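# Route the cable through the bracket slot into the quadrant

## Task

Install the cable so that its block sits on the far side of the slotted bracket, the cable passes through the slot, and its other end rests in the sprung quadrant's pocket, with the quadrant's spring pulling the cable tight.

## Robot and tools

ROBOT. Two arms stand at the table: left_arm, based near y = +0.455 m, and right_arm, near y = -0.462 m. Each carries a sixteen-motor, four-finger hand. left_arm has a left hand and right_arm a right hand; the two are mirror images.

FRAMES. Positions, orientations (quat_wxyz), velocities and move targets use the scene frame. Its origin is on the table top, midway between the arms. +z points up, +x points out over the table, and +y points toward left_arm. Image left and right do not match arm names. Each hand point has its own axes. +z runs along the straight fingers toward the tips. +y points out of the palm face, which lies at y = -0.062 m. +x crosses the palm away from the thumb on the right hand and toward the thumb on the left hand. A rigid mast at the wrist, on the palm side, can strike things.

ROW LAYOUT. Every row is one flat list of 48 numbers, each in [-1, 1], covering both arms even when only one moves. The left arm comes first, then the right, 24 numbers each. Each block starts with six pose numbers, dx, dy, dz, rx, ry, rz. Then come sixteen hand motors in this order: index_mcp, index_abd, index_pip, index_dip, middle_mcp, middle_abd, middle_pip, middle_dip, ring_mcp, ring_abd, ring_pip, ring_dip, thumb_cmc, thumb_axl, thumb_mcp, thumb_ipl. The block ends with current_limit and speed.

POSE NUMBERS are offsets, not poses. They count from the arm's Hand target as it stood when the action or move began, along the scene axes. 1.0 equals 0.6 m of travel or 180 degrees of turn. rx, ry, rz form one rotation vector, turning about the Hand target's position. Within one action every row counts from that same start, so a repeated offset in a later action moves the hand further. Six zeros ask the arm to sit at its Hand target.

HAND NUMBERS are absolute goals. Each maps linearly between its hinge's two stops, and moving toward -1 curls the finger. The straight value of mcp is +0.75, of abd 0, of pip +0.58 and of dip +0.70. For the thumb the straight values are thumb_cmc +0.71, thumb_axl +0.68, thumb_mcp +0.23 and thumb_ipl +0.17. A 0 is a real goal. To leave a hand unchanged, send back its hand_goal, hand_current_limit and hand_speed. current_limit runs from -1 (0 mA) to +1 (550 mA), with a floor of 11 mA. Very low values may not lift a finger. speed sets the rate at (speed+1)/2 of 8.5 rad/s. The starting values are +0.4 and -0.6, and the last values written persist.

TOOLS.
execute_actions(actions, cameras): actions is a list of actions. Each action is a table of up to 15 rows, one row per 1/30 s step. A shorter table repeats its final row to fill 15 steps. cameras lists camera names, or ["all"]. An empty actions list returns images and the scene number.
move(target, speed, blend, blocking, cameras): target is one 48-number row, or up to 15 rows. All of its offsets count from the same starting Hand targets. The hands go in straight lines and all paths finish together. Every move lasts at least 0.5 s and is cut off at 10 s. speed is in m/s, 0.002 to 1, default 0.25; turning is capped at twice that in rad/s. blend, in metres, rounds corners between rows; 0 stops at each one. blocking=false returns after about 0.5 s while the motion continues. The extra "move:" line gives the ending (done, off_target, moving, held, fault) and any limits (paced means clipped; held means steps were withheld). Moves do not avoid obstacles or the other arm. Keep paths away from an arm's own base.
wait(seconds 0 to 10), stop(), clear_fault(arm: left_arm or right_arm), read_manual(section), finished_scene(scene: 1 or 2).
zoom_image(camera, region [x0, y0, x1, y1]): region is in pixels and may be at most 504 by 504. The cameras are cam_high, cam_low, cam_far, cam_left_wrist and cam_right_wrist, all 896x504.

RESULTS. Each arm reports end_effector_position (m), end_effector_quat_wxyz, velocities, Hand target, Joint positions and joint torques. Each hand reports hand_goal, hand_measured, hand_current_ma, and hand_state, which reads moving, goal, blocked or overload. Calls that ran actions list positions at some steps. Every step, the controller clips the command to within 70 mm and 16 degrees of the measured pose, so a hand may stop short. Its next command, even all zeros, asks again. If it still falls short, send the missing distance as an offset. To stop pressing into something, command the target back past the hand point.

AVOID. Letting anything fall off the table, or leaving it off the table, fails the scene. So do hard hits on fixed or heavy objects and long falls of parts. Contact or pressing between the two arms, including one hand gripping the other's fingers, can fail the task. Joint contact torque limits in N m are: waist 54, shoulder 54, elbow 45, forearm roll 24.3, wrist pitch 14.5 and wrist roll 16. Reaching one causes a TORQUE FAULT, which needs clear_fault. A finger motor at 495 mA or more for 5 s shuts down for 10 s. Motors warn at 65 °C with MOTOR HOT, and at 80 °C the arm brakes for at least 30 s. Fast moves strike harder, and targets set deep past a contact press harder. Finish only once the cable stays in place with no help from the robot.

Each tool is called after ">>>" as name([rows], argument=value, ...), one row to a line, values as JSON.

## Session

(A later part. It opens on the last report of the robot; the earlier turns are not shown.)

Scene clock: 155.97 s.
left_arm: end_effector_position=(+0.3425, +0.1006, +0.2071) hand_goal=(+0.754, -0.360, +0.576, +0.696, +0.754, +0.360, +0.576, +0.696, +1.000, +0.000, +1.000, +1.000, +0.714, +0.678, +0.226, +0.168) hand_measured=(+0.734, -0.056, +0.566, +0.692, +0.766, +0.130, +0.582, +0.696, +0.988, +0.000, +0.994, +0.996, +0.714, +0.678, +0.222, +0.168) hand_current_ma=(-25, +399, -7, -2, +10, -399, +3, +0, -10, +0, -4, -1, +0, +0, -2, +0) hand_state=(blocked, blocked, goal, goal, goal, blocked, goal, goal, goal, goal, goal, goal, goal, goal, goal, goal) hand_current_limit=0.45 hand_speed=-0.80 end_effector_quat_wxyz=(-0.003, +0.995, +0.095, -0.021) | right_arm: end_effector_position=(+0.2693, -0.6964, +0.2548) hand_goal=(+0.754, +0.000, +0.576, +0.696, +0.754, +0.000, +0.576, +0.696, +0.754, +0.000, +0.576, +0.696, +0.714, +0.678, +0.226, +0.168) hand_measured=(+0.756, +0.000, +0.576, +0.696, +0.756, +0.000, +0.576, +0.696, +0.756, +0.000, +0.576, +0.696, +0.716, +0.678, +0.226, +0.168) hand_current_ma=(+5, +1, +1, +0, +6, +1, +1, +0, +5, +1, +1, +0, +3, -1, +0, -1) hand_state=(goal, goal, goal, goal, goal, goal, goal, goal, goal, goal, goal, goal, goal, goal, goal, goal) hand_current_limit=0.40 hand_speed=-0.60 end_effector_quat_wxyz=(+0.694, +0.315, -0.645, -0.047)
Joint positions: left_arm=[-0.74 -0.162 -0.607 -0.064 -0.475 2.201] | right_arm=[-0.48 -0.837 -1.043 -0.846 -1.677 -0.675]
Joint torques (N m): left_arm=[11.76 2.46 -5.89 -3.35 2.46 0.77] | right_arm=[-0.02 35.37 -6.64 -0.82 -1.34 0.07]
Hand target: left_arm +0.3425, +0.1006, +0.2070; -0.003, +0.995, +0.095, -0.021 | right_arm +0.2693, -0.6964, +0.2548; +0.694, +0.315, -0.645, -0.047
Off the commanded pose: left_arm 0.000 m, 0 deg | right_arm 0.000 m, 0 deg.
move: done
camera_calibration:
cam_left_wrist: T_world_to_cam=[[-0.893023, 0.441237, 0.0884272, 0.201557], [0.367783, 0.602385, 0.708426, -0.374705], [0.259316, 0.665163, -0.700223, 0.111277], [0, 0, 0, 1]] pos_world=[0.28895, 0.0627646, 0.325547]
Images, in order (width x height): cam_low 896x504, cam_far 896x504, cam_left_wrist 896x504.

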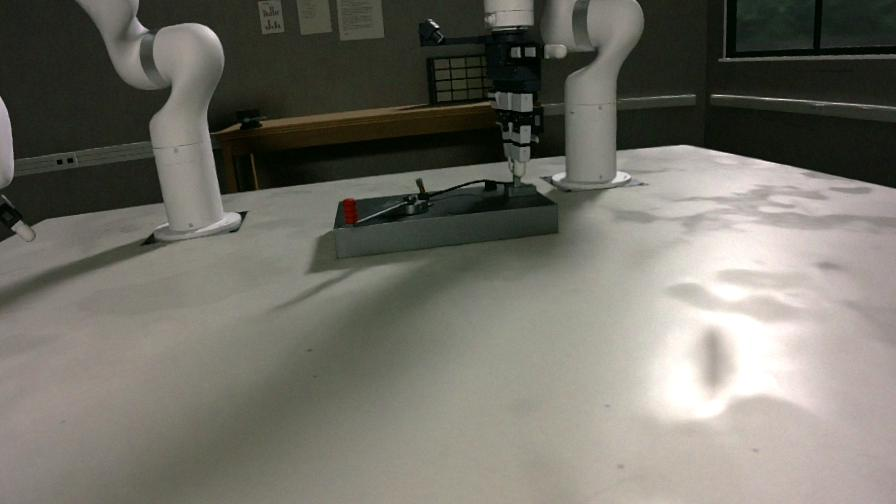

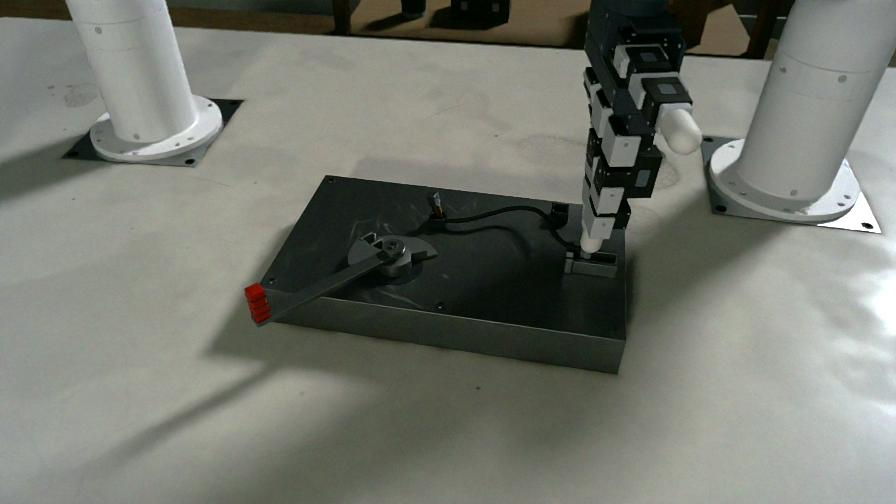

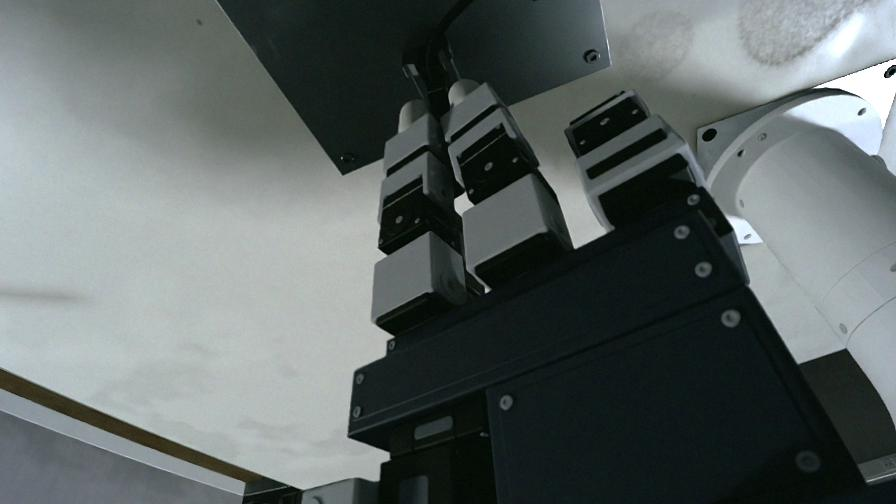

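>>> move([
  [0.0188,-0.0035,0.0025,0,0,0.0444,0.754,-0.36,0.576,0.696,0.754,0.36,0.576,0.696,1,0,1,1,0.714,0.678,0.226,0.168,0.45,-0.8,0,0,0,0,0,0,0.754,0,0.576,0.696,0.754,0,0.576,0.696,0.754,0,0.576,0.696,0.714,0.678,0.226,0.168,0.4,-0.6],
], speed=0.03, cameras=["cam_low","cam_left_wrist","cam_far"])

>>> zoom_image(camera="cam_left_wrist", region=[380, 10, 480, 110])

>>> zoom_image(camera="cam_far", region=[550, 210, 630, 290])

>>> zoom_image(camera="cam_low", region=[490, 150, 550, 210])

Scene clock: 168.93 s.
left_arm: end_effector_position=(+0.3538, +0.0985, +0.2085) hand_goal=(+0.754, -0.360, +0.576, +0.696, +0.754, +0.360, +0.576, +0.696, +1.000, +0.000, +1.000, +1.000, +0.714, +0.678, +0.226, +0.168) hand_measured=(+0.732, -0.056, +0.566, +0.692, +0.768, +0.130, +0.586, +0.698, +0.988, +0.000, +0.994, +0.996, +0.714, +0.678, +0.222, +0.168) hand_current_ma=(-26, +399, -8, -2, +15, -399, +6, +1, -10, +0, -4, -1, +0, +0, -2, +0) hand_state=(blocked, blocked, goal, goal, goal, blocked, goal, goal, goal, goal, goal, goal, goal, goal, goal, goal) hand_current_limit=0.45 hand_speed=-0.80 end_effector_quat_wxyz=(-0.001, +0.986, +0.164, -0.021) | right_arm: end_effector_position=(+0.2693, -0.6964, +0.2548) hand_goal=(+0.754, +0.000, +0.576, +0.696, +0.754, +0.000, +0.576, +0.696, +0.754, +0.000, +0.576, +0.696, +0.714, +0.678, +0.226, +0.168) hand_measured=(+0.756, +0.000, +0.576, +0.696, +0.756, +0.000, +0.576, +0.696, +0.756, +0.000, +0.576, +0.696, +0.716, +0.678, +0.226, +0.168) hand_current_ma=(+5, +1, +1, +0, +6, +1, +1, +0, +5, +1, +1, +0, +3, -1, +0, -1) hand_state=(goal, goal, goal, goal, goal, goal, goal, goal, goal, goal, goal, goal, goal, goal, goal, goal) hand_current_limit=0.40 hand_speed=-0.60 end_effector_quat_wxyz=(+0.694, +0.315, -0.645, -0.047)
Joint positions: left_arm=[-0.751 -0.171 -0.622 -0.073 -0.477 2.059] | right_arm=[-0.48 -0.837 -1.043 -0.846 -1.677 -0.675]
Joint torques (N m): left_arm=[-12.14 4.34 -17.38 -2.53 -2.27 -0.97] | right_arm=[0.17 36.22 -6.97 -1.43 -1.27 0.06]
Hand target: left_arm +0.3538, +0.0985, +0.2085; -0.001, +0.986, +0.165, -0.021 | right_arm +0.2693, -0.6964, +0.2548; +0.694, +0.315, -0.645, -0.047
Off the commanded pose: left_arm 0.000 m, 0 deg | right_arm 0.000 m, 0 deg.
move: done
camera_calibration:
cam_left_wrist: T_world_to_cam=[[-0.945674, 0.312838, 0.0885082, 0.243619], [0.280567, 0.647719, 0.708338, -0.352142], [0.164267, 0.694689, -0.700303, 0.141472], [0, 0, 0, 1]] pos_world=[0.305945, 0.0535967, 0.326947]
Images, in order (width x height): cam_low 896x504, cam_far 896x504, cam_left_wrist 896x504.

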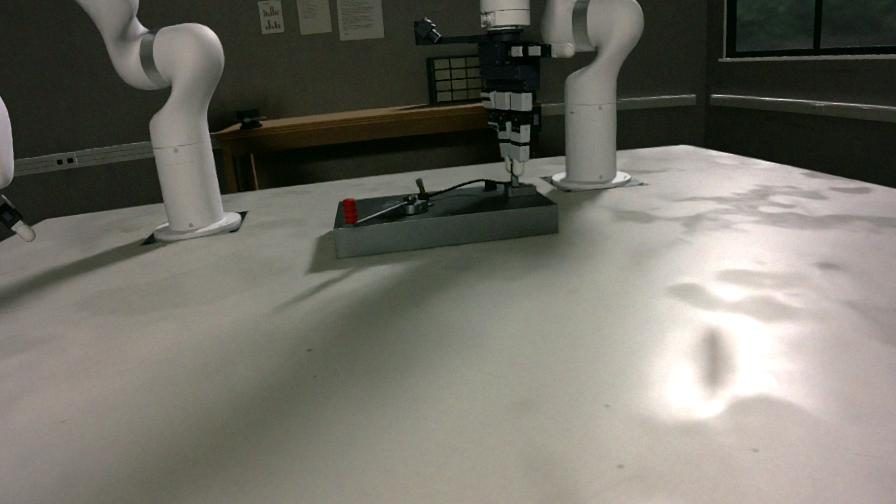

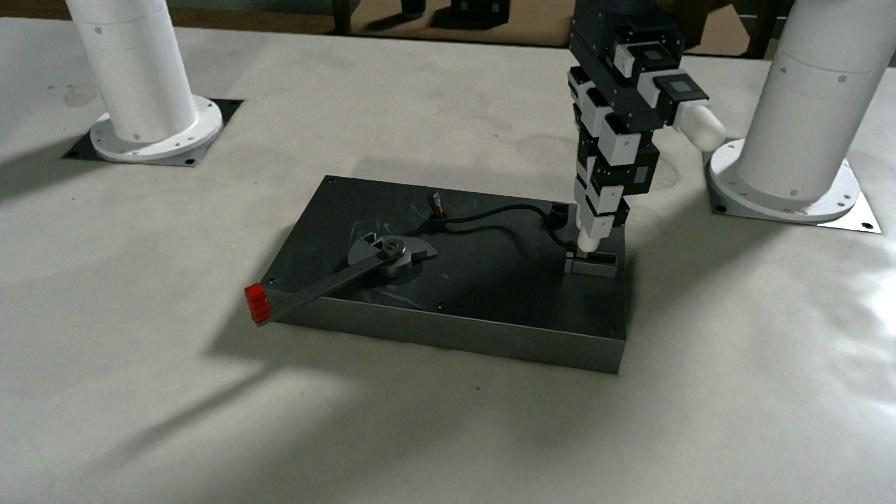

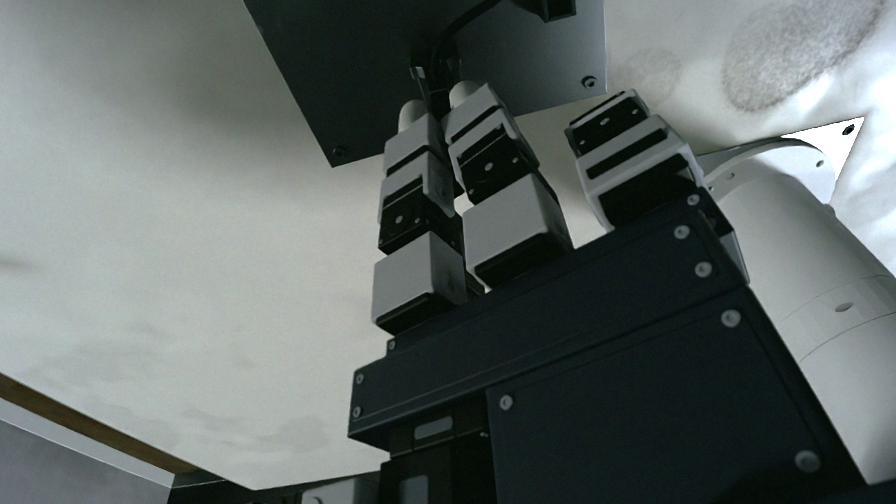

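Scaled by 5.040 from the camera's 896x504 image, which has a finer 1280x720 frame.

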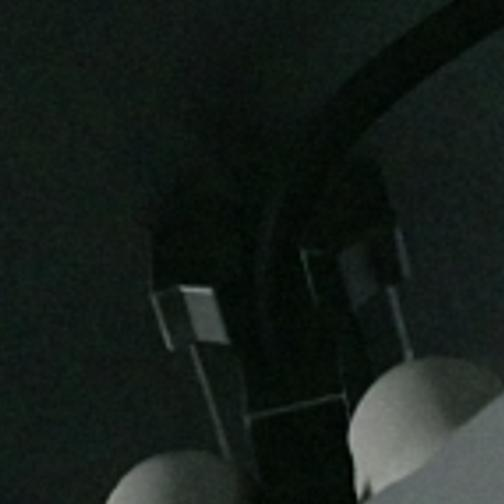

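Scaled by 6.300 from the camera's 896x504 image, which has a finer 1280x720 frame.

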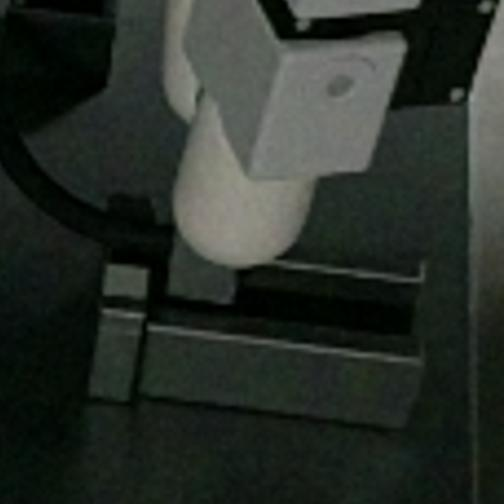

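Scaled by 8.400 from the camera's 896x504 image, which has a finer 1280x720 frame.

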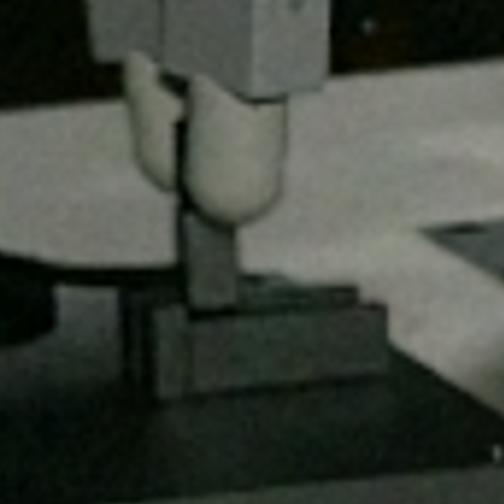

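>>> move([
  [0,0,0,0,0,0,0.754,-0.02,0.576,0.696,0.754,0.09,0.576,0.696,1,0,1,1,0.714,0.678,0.226,0.168,0.45,-0.9,0,0,0,0,0,0,0.754,0,0.576,0.696,0.754,0,0.576,0.696,0.754,0,0.576,0.696,0.714,0.678,0.226,0.168,0.4,-0.6],
  [0,-0.0017,0.0117,0,0,0,0.754,-0.02,0.576,0.696,0.754,0.09,0.576,0.696,1,0,1,1,0.714,0.678,0.226,0.168,0.45,-0.9,0,0,0,0,0,0,0.754,0,0.576,0.696,0.754,0,0.576,0.696,0.754,0,0.576,0.696,0.714,0.678,0.226,0.168,0.4,-0.6],
  [0,-0.0017,0.0117,0,0,0,0.754,-0.36,0.576,0.696,0.754,0.36,0.576,0.696,1,0,1,1,0.714,0.678,0.226,0.168,0.45,-0.85,0,0,0,0,0,0,0.754,0,0.576,0.696,0.754,0,0.576,0.696,0.754,0,0.576,0.696,0.714,0.678,0.226,0.168,0.4,-0.6],
], speed=0.05, cameras=["cam_low","cam_left_wrist","cam_far"])

>>> zoom_image(camera="cam_left_wrist", region=[380, 10, 480, 110])

>>> zoom_image(camera="cam_far", region=[550, 210, 630, 290])

>>> zoom_image(camera="cam_low", region=[490, 150, 550, 210])

Scene clock: 173.30 s.
left_arm: end_effector_position=(+0.3538, +0.0975, +0.2155) hand_goal=(+0.754, -0.360, +0.576, +0.696, +0.754, +0.360, +0.576, +0.696, +1.000, +0.000, +1.000, +1.000, +0.714, +0.678, +0.226, +0.168) hand_measured=(+0.758, -0.052, +0.578, +0.696, +0.748, +0.108, +0.574, +0.696, +0.988, +0.000, +0.994, +0.996, +0.714, +0.678, +0.222, +0.168) hand_current_ma=(+3, +399, +1, +0, -4, -399, -1, +0, -10, +0, -4, -1, +0, +0, -2, +0) hand_state=(goal, blocked, goal, goal, goal, blocked, goal, goal, goal, goal, goal, goal, goal, goal, goal, goal) hand_current_limit=0.45 hand_speed=-0.85 end_effector_quat_wxyz=(-0.001, +0.986, +0.165, -0.021) | right_arm: end_effector_position=(+0.2693, -0.6964, +0.2548) hand_goal=(+0.754, +0.000, +0.576, +0.696, +0.754, +0.000, +0.576, +0.696, +0.754, +0.000, +0.576, +0.696, +0.714, +0.678, +0.226, +0.168) hand_measured=(+0.756, +0.000, +0.576, +0.696, +0.756, +0.000, +0.576, +0.696, +0.756, +0.000, +0.576, +0.696, +0.716, +0.678, +0.226, +0.168) hand_current_ma=(+5, +1, +1, +0, +6, +1, +1, +0, +5, +1, +1, +0, +3, -1, +0, -1) hand_state=(goal, goal, goal, goal, goal, goal, goal, goal, goal, goal, goal, goal, goal, goal, goal, goal) hand_current_limit=0.40 hand_speed=-0.60 end_effector_quat_wxyz=(+0.694, +0.315, -0.645, -0.047)
Joint positions: left_arm=[-0.753 -0.158 -0.627 -0.071 -0.496 2.054] | right_arm=[-0.48 -0.837 -1.043 -0.846 -1.677 -0.675]
Joint torques (N m): left_arm=[-12.17 25.52 -17.84 2.91 -2.27 -0.98] | right_arm=[1.38 35.73 -6.51 -1.22 -1.23 0.01]
Hand target: left_arm +0.3538, +0.0975, +0.2155; -0.001, +0.986, +0.165, -0.021 | right_arm +0.2693, -0.6964, +0.2548; +0.694, +0.315, -0.645, -0.047
Off the commanded pose: left_arm 0.000 m, 0 deg | right_arm 0.000 m, 0 deg.
move: done
camera_calibration:
cam_left_wrist: T_world_to_cam=[[-0.945693, 0.312792, 0.088469, 0.243365], [0.280496, 0.64769, 0.708393, -0.356383], [0.164279, 0.694737, -0.700252, 0.147115], [0, 0, 0, 1]] pos_world=[0.305945, 0.0524969, 0.333947]
Images, in order (width x height): cam_low 896x504, cam_far 896x504, cam_left_wrist 896x504.

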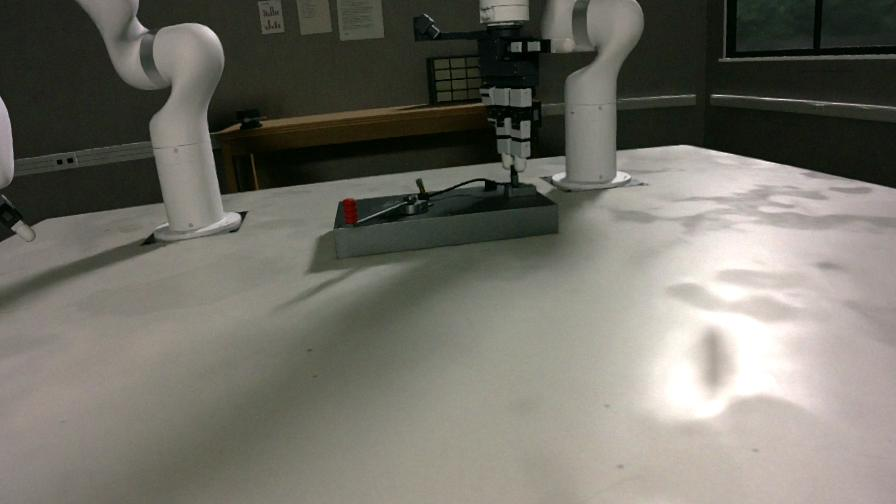

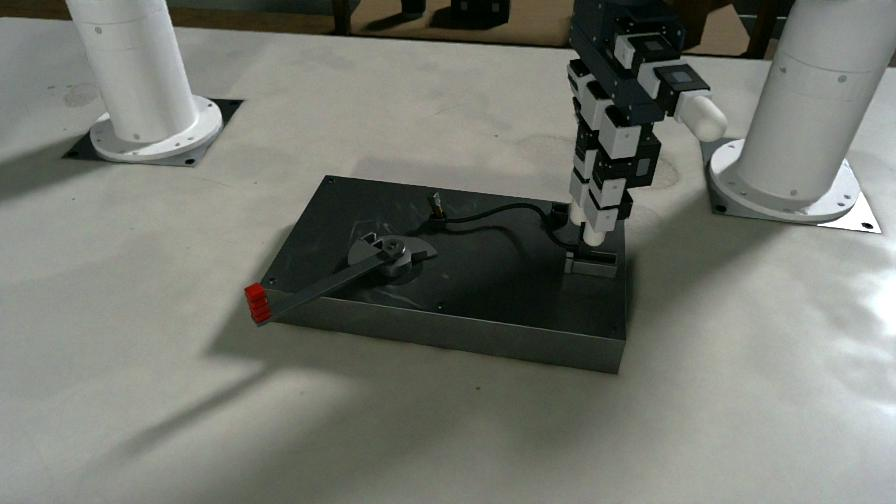

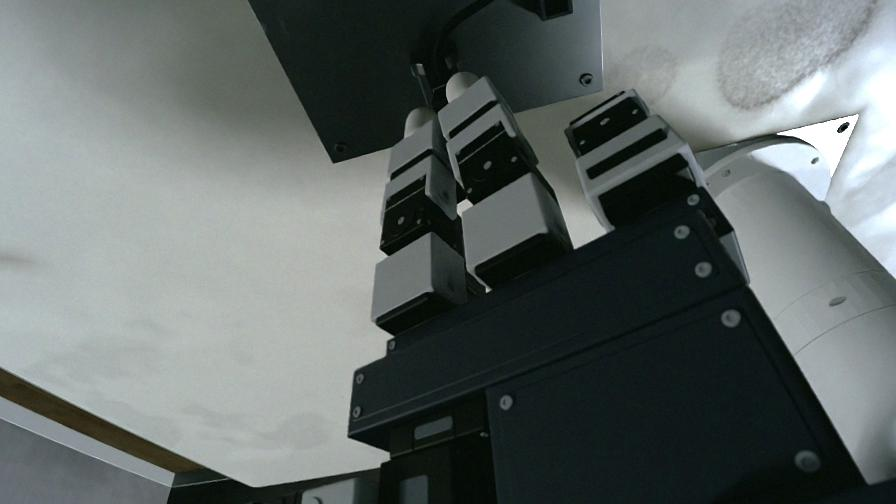

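Scaled by 5.040 from the camera's 896x504 image, which has a finer 1280x720 frame.

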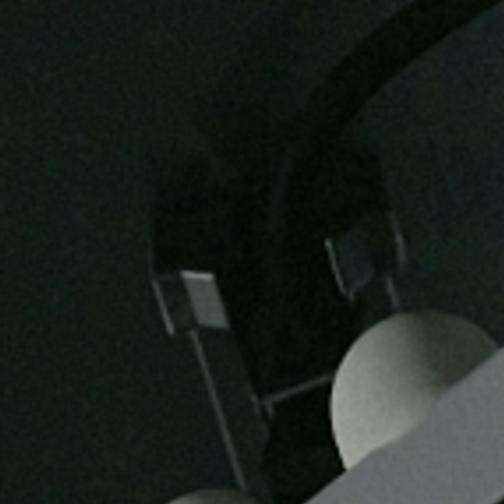

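Scaled by 6.300 from the camera's 896x504 image, which has a finer 1280x720 frame.

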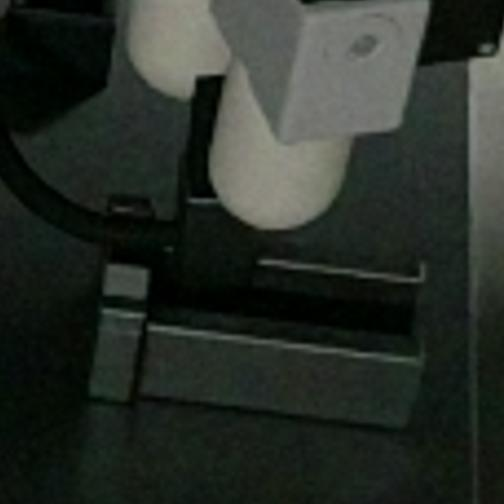

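Scaled by 8.400 from the camera's 896x504 image, which has a finer 1280x720 frame.

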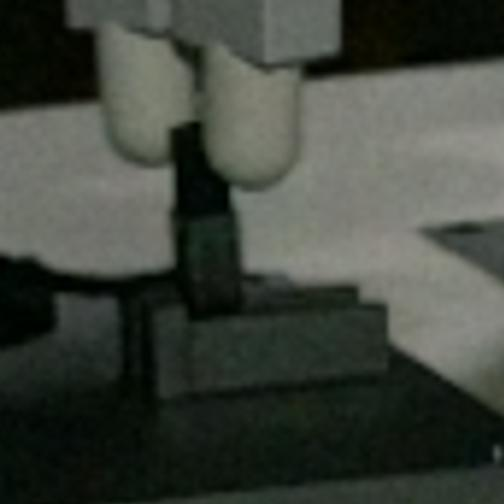

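>>> move([
  [0.001,0,-0.0117,0,0,0,0.754,-0.36,0.576,0.696,0.754,0.36,0.576,0.696,1,0,1,1,0.714,0.678,0.226,0.168,0.45,-0.85,0,0,0,0,0,0,0.754,0,0.576,0.696,0.754,0,0.576,0.696,0.754,0,0.576,0.696,0.714,0.678,0.226,0.168,0.4,-0.6],
], speed=0.03, cameras=["cam_low","cam_left_wrist","cam_far"])

>>> zoom_image(camera="cam_left_wrist", region=[380, 10, 480, 110])

>>> zoom_image(camera="cam_far", region=[550, 210, 630, 290])

>>> zoom_image(camera="cam_low", region=[490, 150, 550, 210])

Scene clock: 176.00 s.
left_arm: end_effector_position=(+0.3544, +0.0975, +0.2086) hand_goal=(+0.754, -0.360, +0.576, +0.696, +0.754, +0.360, +0.576, +0.696, +1.000, +0.000, +1.000, +1.000, +0.714, +0.678, +0.226, +0.168) hand_measured=(+0.762, -0.052, +0.580, +0.698, +0.746, +0.124, +0.570, +0.694, +0.988, +0.000, +0.994, +0.996, +0.714, +0.678, +0.222, +0.168) hand_current_ma=(+6, +399, +2, +0, -5, -399, -3, -1, -10, +0, -4, -1, +0, +0, -2, +0) hand_state=(goal, blocked, goal, goal, goal, blocked, goal, goal, goal, goal, goal, goal, goal, goal, goal, goal) hand_current_limit=0.45 hand_speed=-0.85 end_effector_quat_wxyz=(-0.001, +0.986, +0.164, -0.021) | right_arm: end_effector_position=(+0.2693, -0.6964, +0.2548) hand_goal=(+0.754, +0.000, +0.576, +0.696, +0.754, +0.000, +0.576, +0.696, +0.754, +0.000, +0.576, +0.696, +0.714, +0.678, +0.226, +0.168) hand_measured=(+0.756, +0.000, +0.576, +0.696, +0.756, +0.000, +0.576, +0.696, +0.756, +0.000, +0.576, +0.696, +0.716, +0.678, +0.226, +0.168) hand_current_ma=(+5, +1, +1, +0, +6, +1, +1, +0, +5, +1, +1, +0, +3, -1, +0, -1) hand_state=(goal, goal, goal, goal, goal, goal, goal, goal, goal, goal, goal, goal, goal, goal, goal, goal) hand_current_limit=0.40 hand_speed=-0.60 end_effector_quat_wxyz=(+0.694, +0.315, -0.645, -0.047)
Joint positions: left_arm=[-0.752 -0.174 -0.625 -0.073 -0.478 2.058] | right_arm=[-0.48 -0.837 -1.043 -0.846 -1.677 -0.675]
Joint torques (N m): left_arm=[12.29 1.89 -4.28 -3.56 2.28 0.88] | right_arm=[0.56 34.72 -6.02 -1.11 -1.2 0.03]
Hand target: left_arm +0.3544, +0.0975, +0.2085; -0.001, +0.986, +0.165, -0.021 | right_arm +0.2693, -0.6964, +0.2548; +0.694, +0.315, -0.645, -0.047
Off the commanded pose: left_arm 0.000 m, 0 deg | right_arm 0.000 m, 0 deg.
move: done
camera_calibration:
cam_left_wrist: T_world_to_cam=[[-0.945693, 0.312792, 0.088469, 0.244543], [0.280496, 0.64769, 0.708393, -0.351664], [0.164279, 0.694737, -0.700252, 0.142185], [0, 0, 0, 1]] pos_world=[0.306545, 0.0524969, 0.327047]
Images, in order (width x height): cam_low 896x504, cam_far 896x504, cam_left_wrist 896x504.

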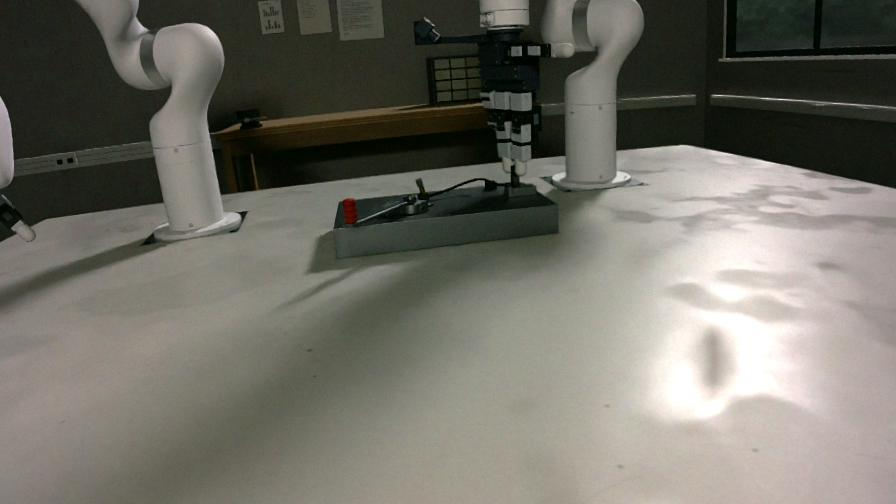

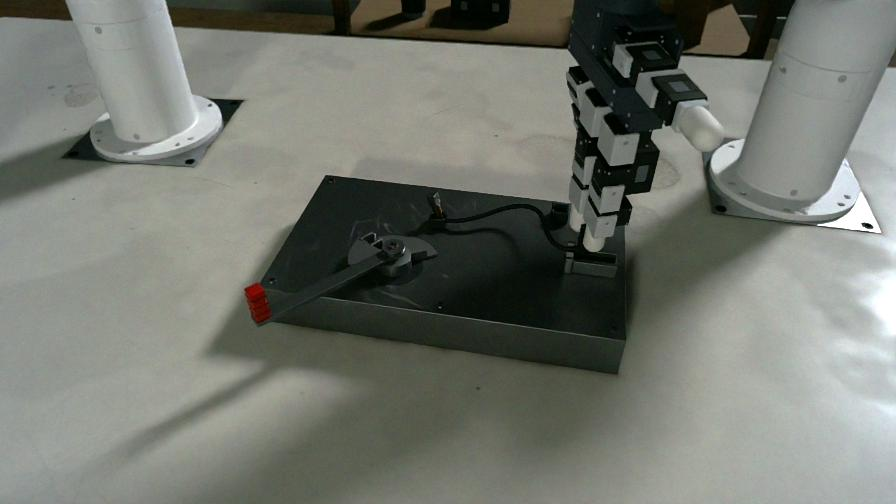

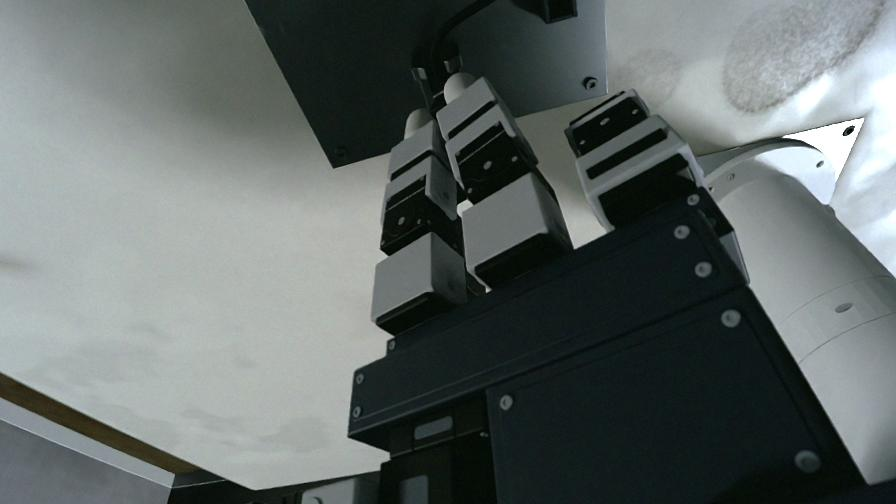

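Scaled by 5.040 from the camera's 896x504 image, which has a finer 1280x720 frame.

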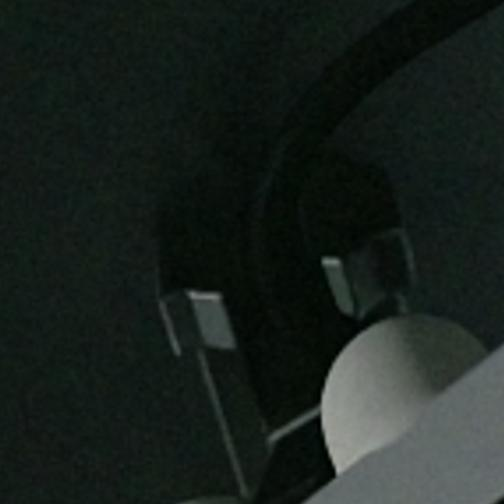

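Scaled by 6.300 from the camera's 896x504 image, which has a finer 1280x720 frame.

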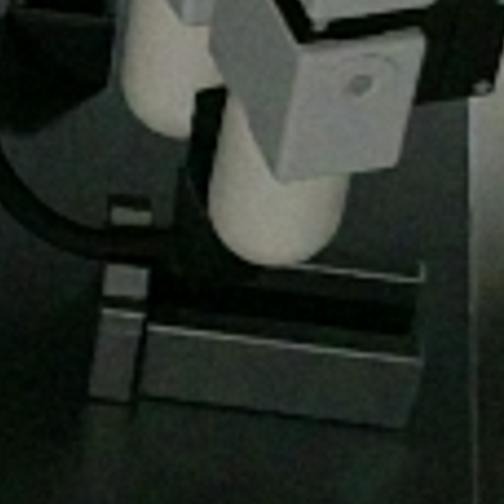

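Scaled by 8.400 from the camera's 896x504 image, which has a finer 1280x720 frame.

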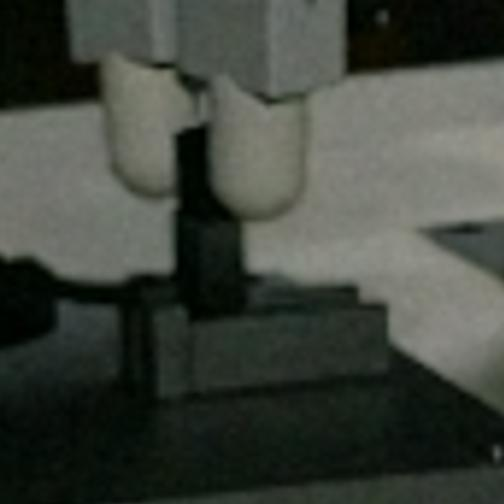

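>>> move([
  [0,0,0,0,0,0,0.754,0,0.576,0.696,0.754,0.07,0.576,0.696,1,0,1,1,0.714,0.678,0.226,0.168,0.45,-0.9,0,0,0,0,0,0,0.754,0,0.576,0.696,0.754,0,0.576,0.696,0.754,0,0.576,0.696,0.714,0.678,0.226,0.168,0.4,-0.6],
  [-0.0383,-0.005,0.0033,0,0,-0.0944,0.754,0,0.576,0.696,0.754,0.07,0.576,0.696,1,0,1,1,0.714,0.678,0.226,0.168,0.45,-0.9,0,0,0,0,0,0,0.754,0,0.576,0.696,0.754,0,0.576,0.696,0.754,0,0.576,0.696,0.714,0.678,0.226,0.168,0.4,-0.6],
], speed=0.05, cameras=["cam_low","cam_left_wrist","cam_far"])

>>> zoom_image(camera="cam_left_wrist", region=[380, 10, 480, 110])

>>> zoom_image(camera="cam_far", region=[550, 210, 630, 290])

>>> zoom_image(camera="cam_low", region=[490, 150, 550, 210])

Scene clock: 182.73 s.
left_arm: end_effector_position=(+0.3314, +0.0945, +0.2105) hand_goal=(+0.754, +0.000, +0.576, +0.696, +0.754, +0.070, +0.576, +0.696, +1.000, +0.000, +1.000, +1.000, +0.714, +0.678, +0.226, +0.168) hand_measured=(+0.750, -0.002, +0.576, +0.698, +0.754, +0.074, +0.576, +0.694, +0.988, +0.000, +0.994, +0.996, +0.714, +0.678, +0.222, +0.168) hand_current_ma=(-1, -1, +0, +0, +0, +1, +0, +0, -10, +0, -4, -1, +0, +0, -2, +0) hand_state=(goal, goal, goal, goal, goal, goal, goal, goal, goal, goal, goal, goal, goal, goal, goal, goal) hand_current_limit=0.45 hand_speed=-0.90 end_effector_quat_wxyz=(-0.004, +1.000, +0.017, -0.021) | right_arm: end_effector_position=(+0.2693, -0.6964, +0.2548) hand_goal=(+0.754, +0.000, +0.576, +0.696, +0.754, +0.000, +0.576, +0.696, +0.754, +0.000, +0.576, +0.696, +0.714, +0.678, +0.226, +0.168) hand_measured=(+0.756, +0.000, +0.576, +0.696, +0.756, +0.000, +0.576, +0.696, +0.756, +0.000, +0.576, +0.696, +0.716, +0.678, +0.226, +0.168) hand_current_ma=(+5, +1, +1, +0, +6, +1, +1, +0, +5, +1, +1, +0, +3, -1, +0, -1) hand_state=(goal, goal, goal, goal, goal, goal, goal, goal, goal, goal, goal, goal, goal, goal, goal, goal) hand_current_limit=0.40 hand_speed=-0.60 end_effector_quat_wxyz=(+0.694, +0.315, -0.645, -0.047)
Joint positions: left_arm=[-0.742 -0.161 -0.616 -0.051 -0.489 2.345] | right_arm=[-0.48 -0.837 -1.043 -0.846 -1.677 -0.675]
Joint torques (N m): left_arm=[11.84 24.28 -7.19 1.05 -2.39 0.83] | right_arm=[0.21 35.24 -6.46 -1.4 -1.18 0.04]
Hand target: left_arm +0.3314, +0.0945, +0.2105; -0.004, +1.000, +0.017, -0.021 | right_arm +0.2693, -0.6964, +0.2548; +0.694, +0.315, -0.645, -0.047
Off the commanded pose: left_arm 0.000 m, 0 deg | right_arm 0.000 m, 0 deg.
move: done
camera_calibration:
cam_left_wrist: T_world_to_cam=[[-0.813026, 0.575474, 0.0884245, 0.154786], [0.457469, 0.537456, 0.708423, -0.392921], [0.360155, 0.616418, -0.700227, 0.0917979], [0, 0, 0, 1]] pos_world=[0.272532, 0.0655166, 0.328947]
Images, in order (width x height): cam_low 896x504, cam_far 896x504, cam_left_wrist 896x504.

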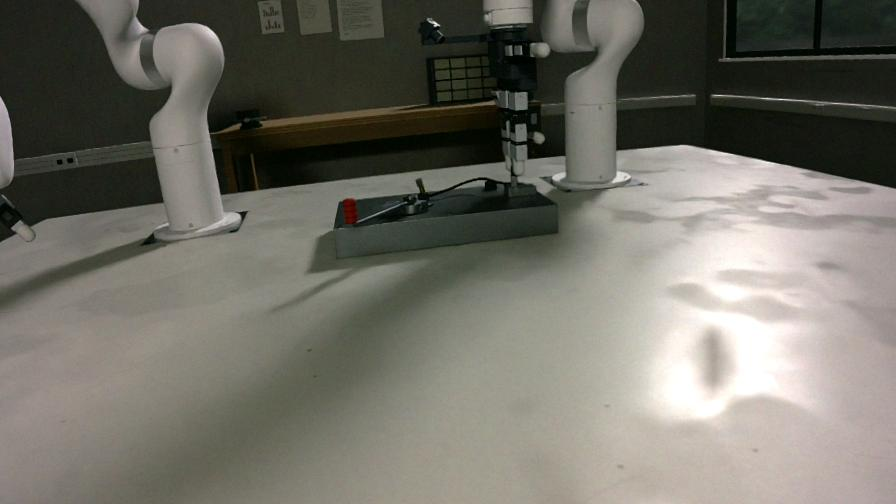

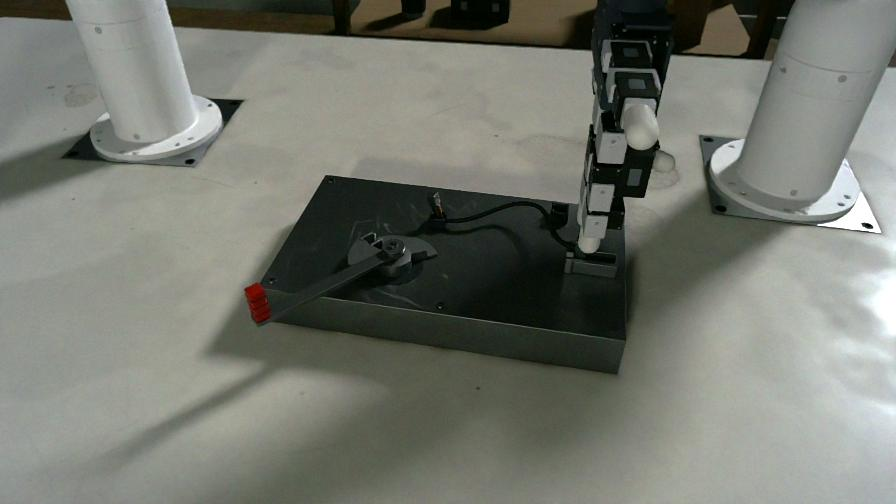

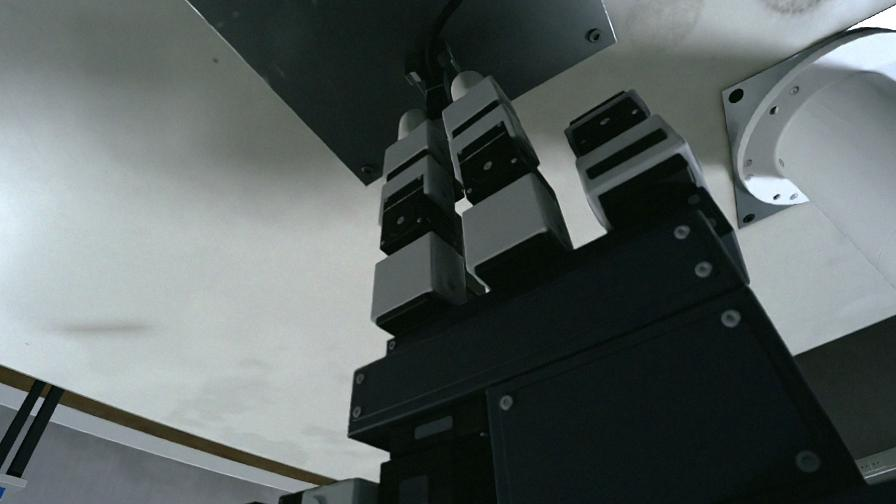

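Scaled by 5.040 from the camera's 896x504 image, which has a finer 1280x720 frame.

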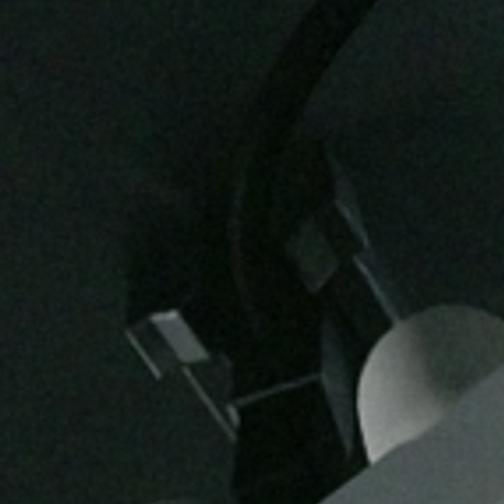

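Scaled by 6.300 from the camera's 896x504 image, which has a finer 1280x720 frame.

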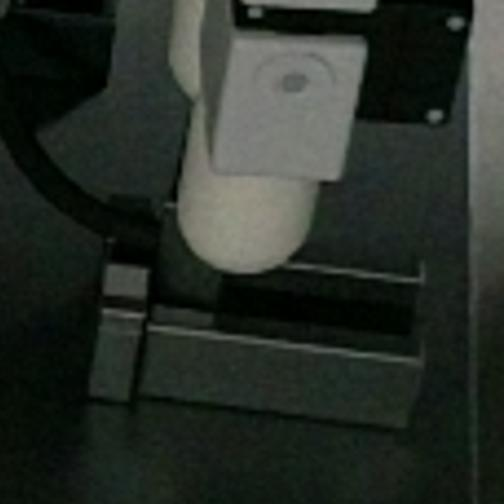

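Scaled by 8.400 from the camera's 896x504 image, which has a finer 1280x720 frame.

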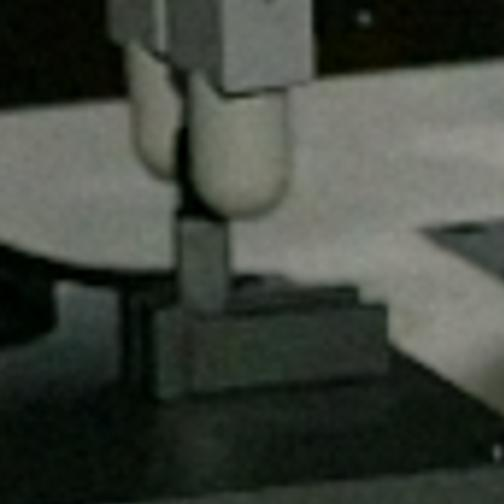

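>>> zoom_image(camera="cam_far", region=[560, 230, 610, 280])

>>> zoom_image(camera="cam_left_wrist", region=[400, 50, 460, 110])

Scaled by 10.080 from the camera's 896x504 image, which has a finer 1280x720 frame.

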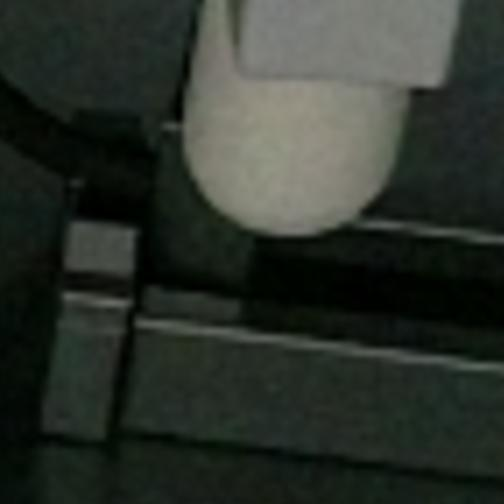

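Scaled by 8.400 from the camera's 896x504 image, which has a finer 1280x720 frame.

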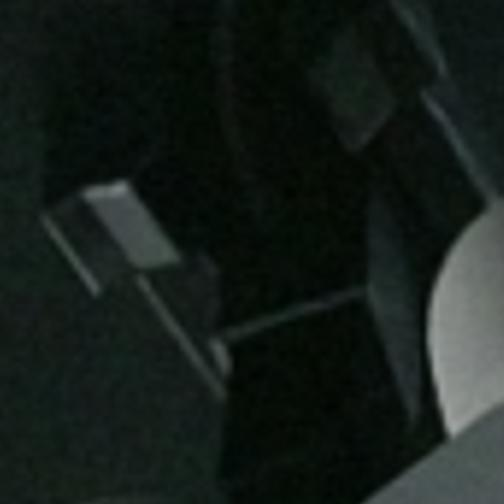

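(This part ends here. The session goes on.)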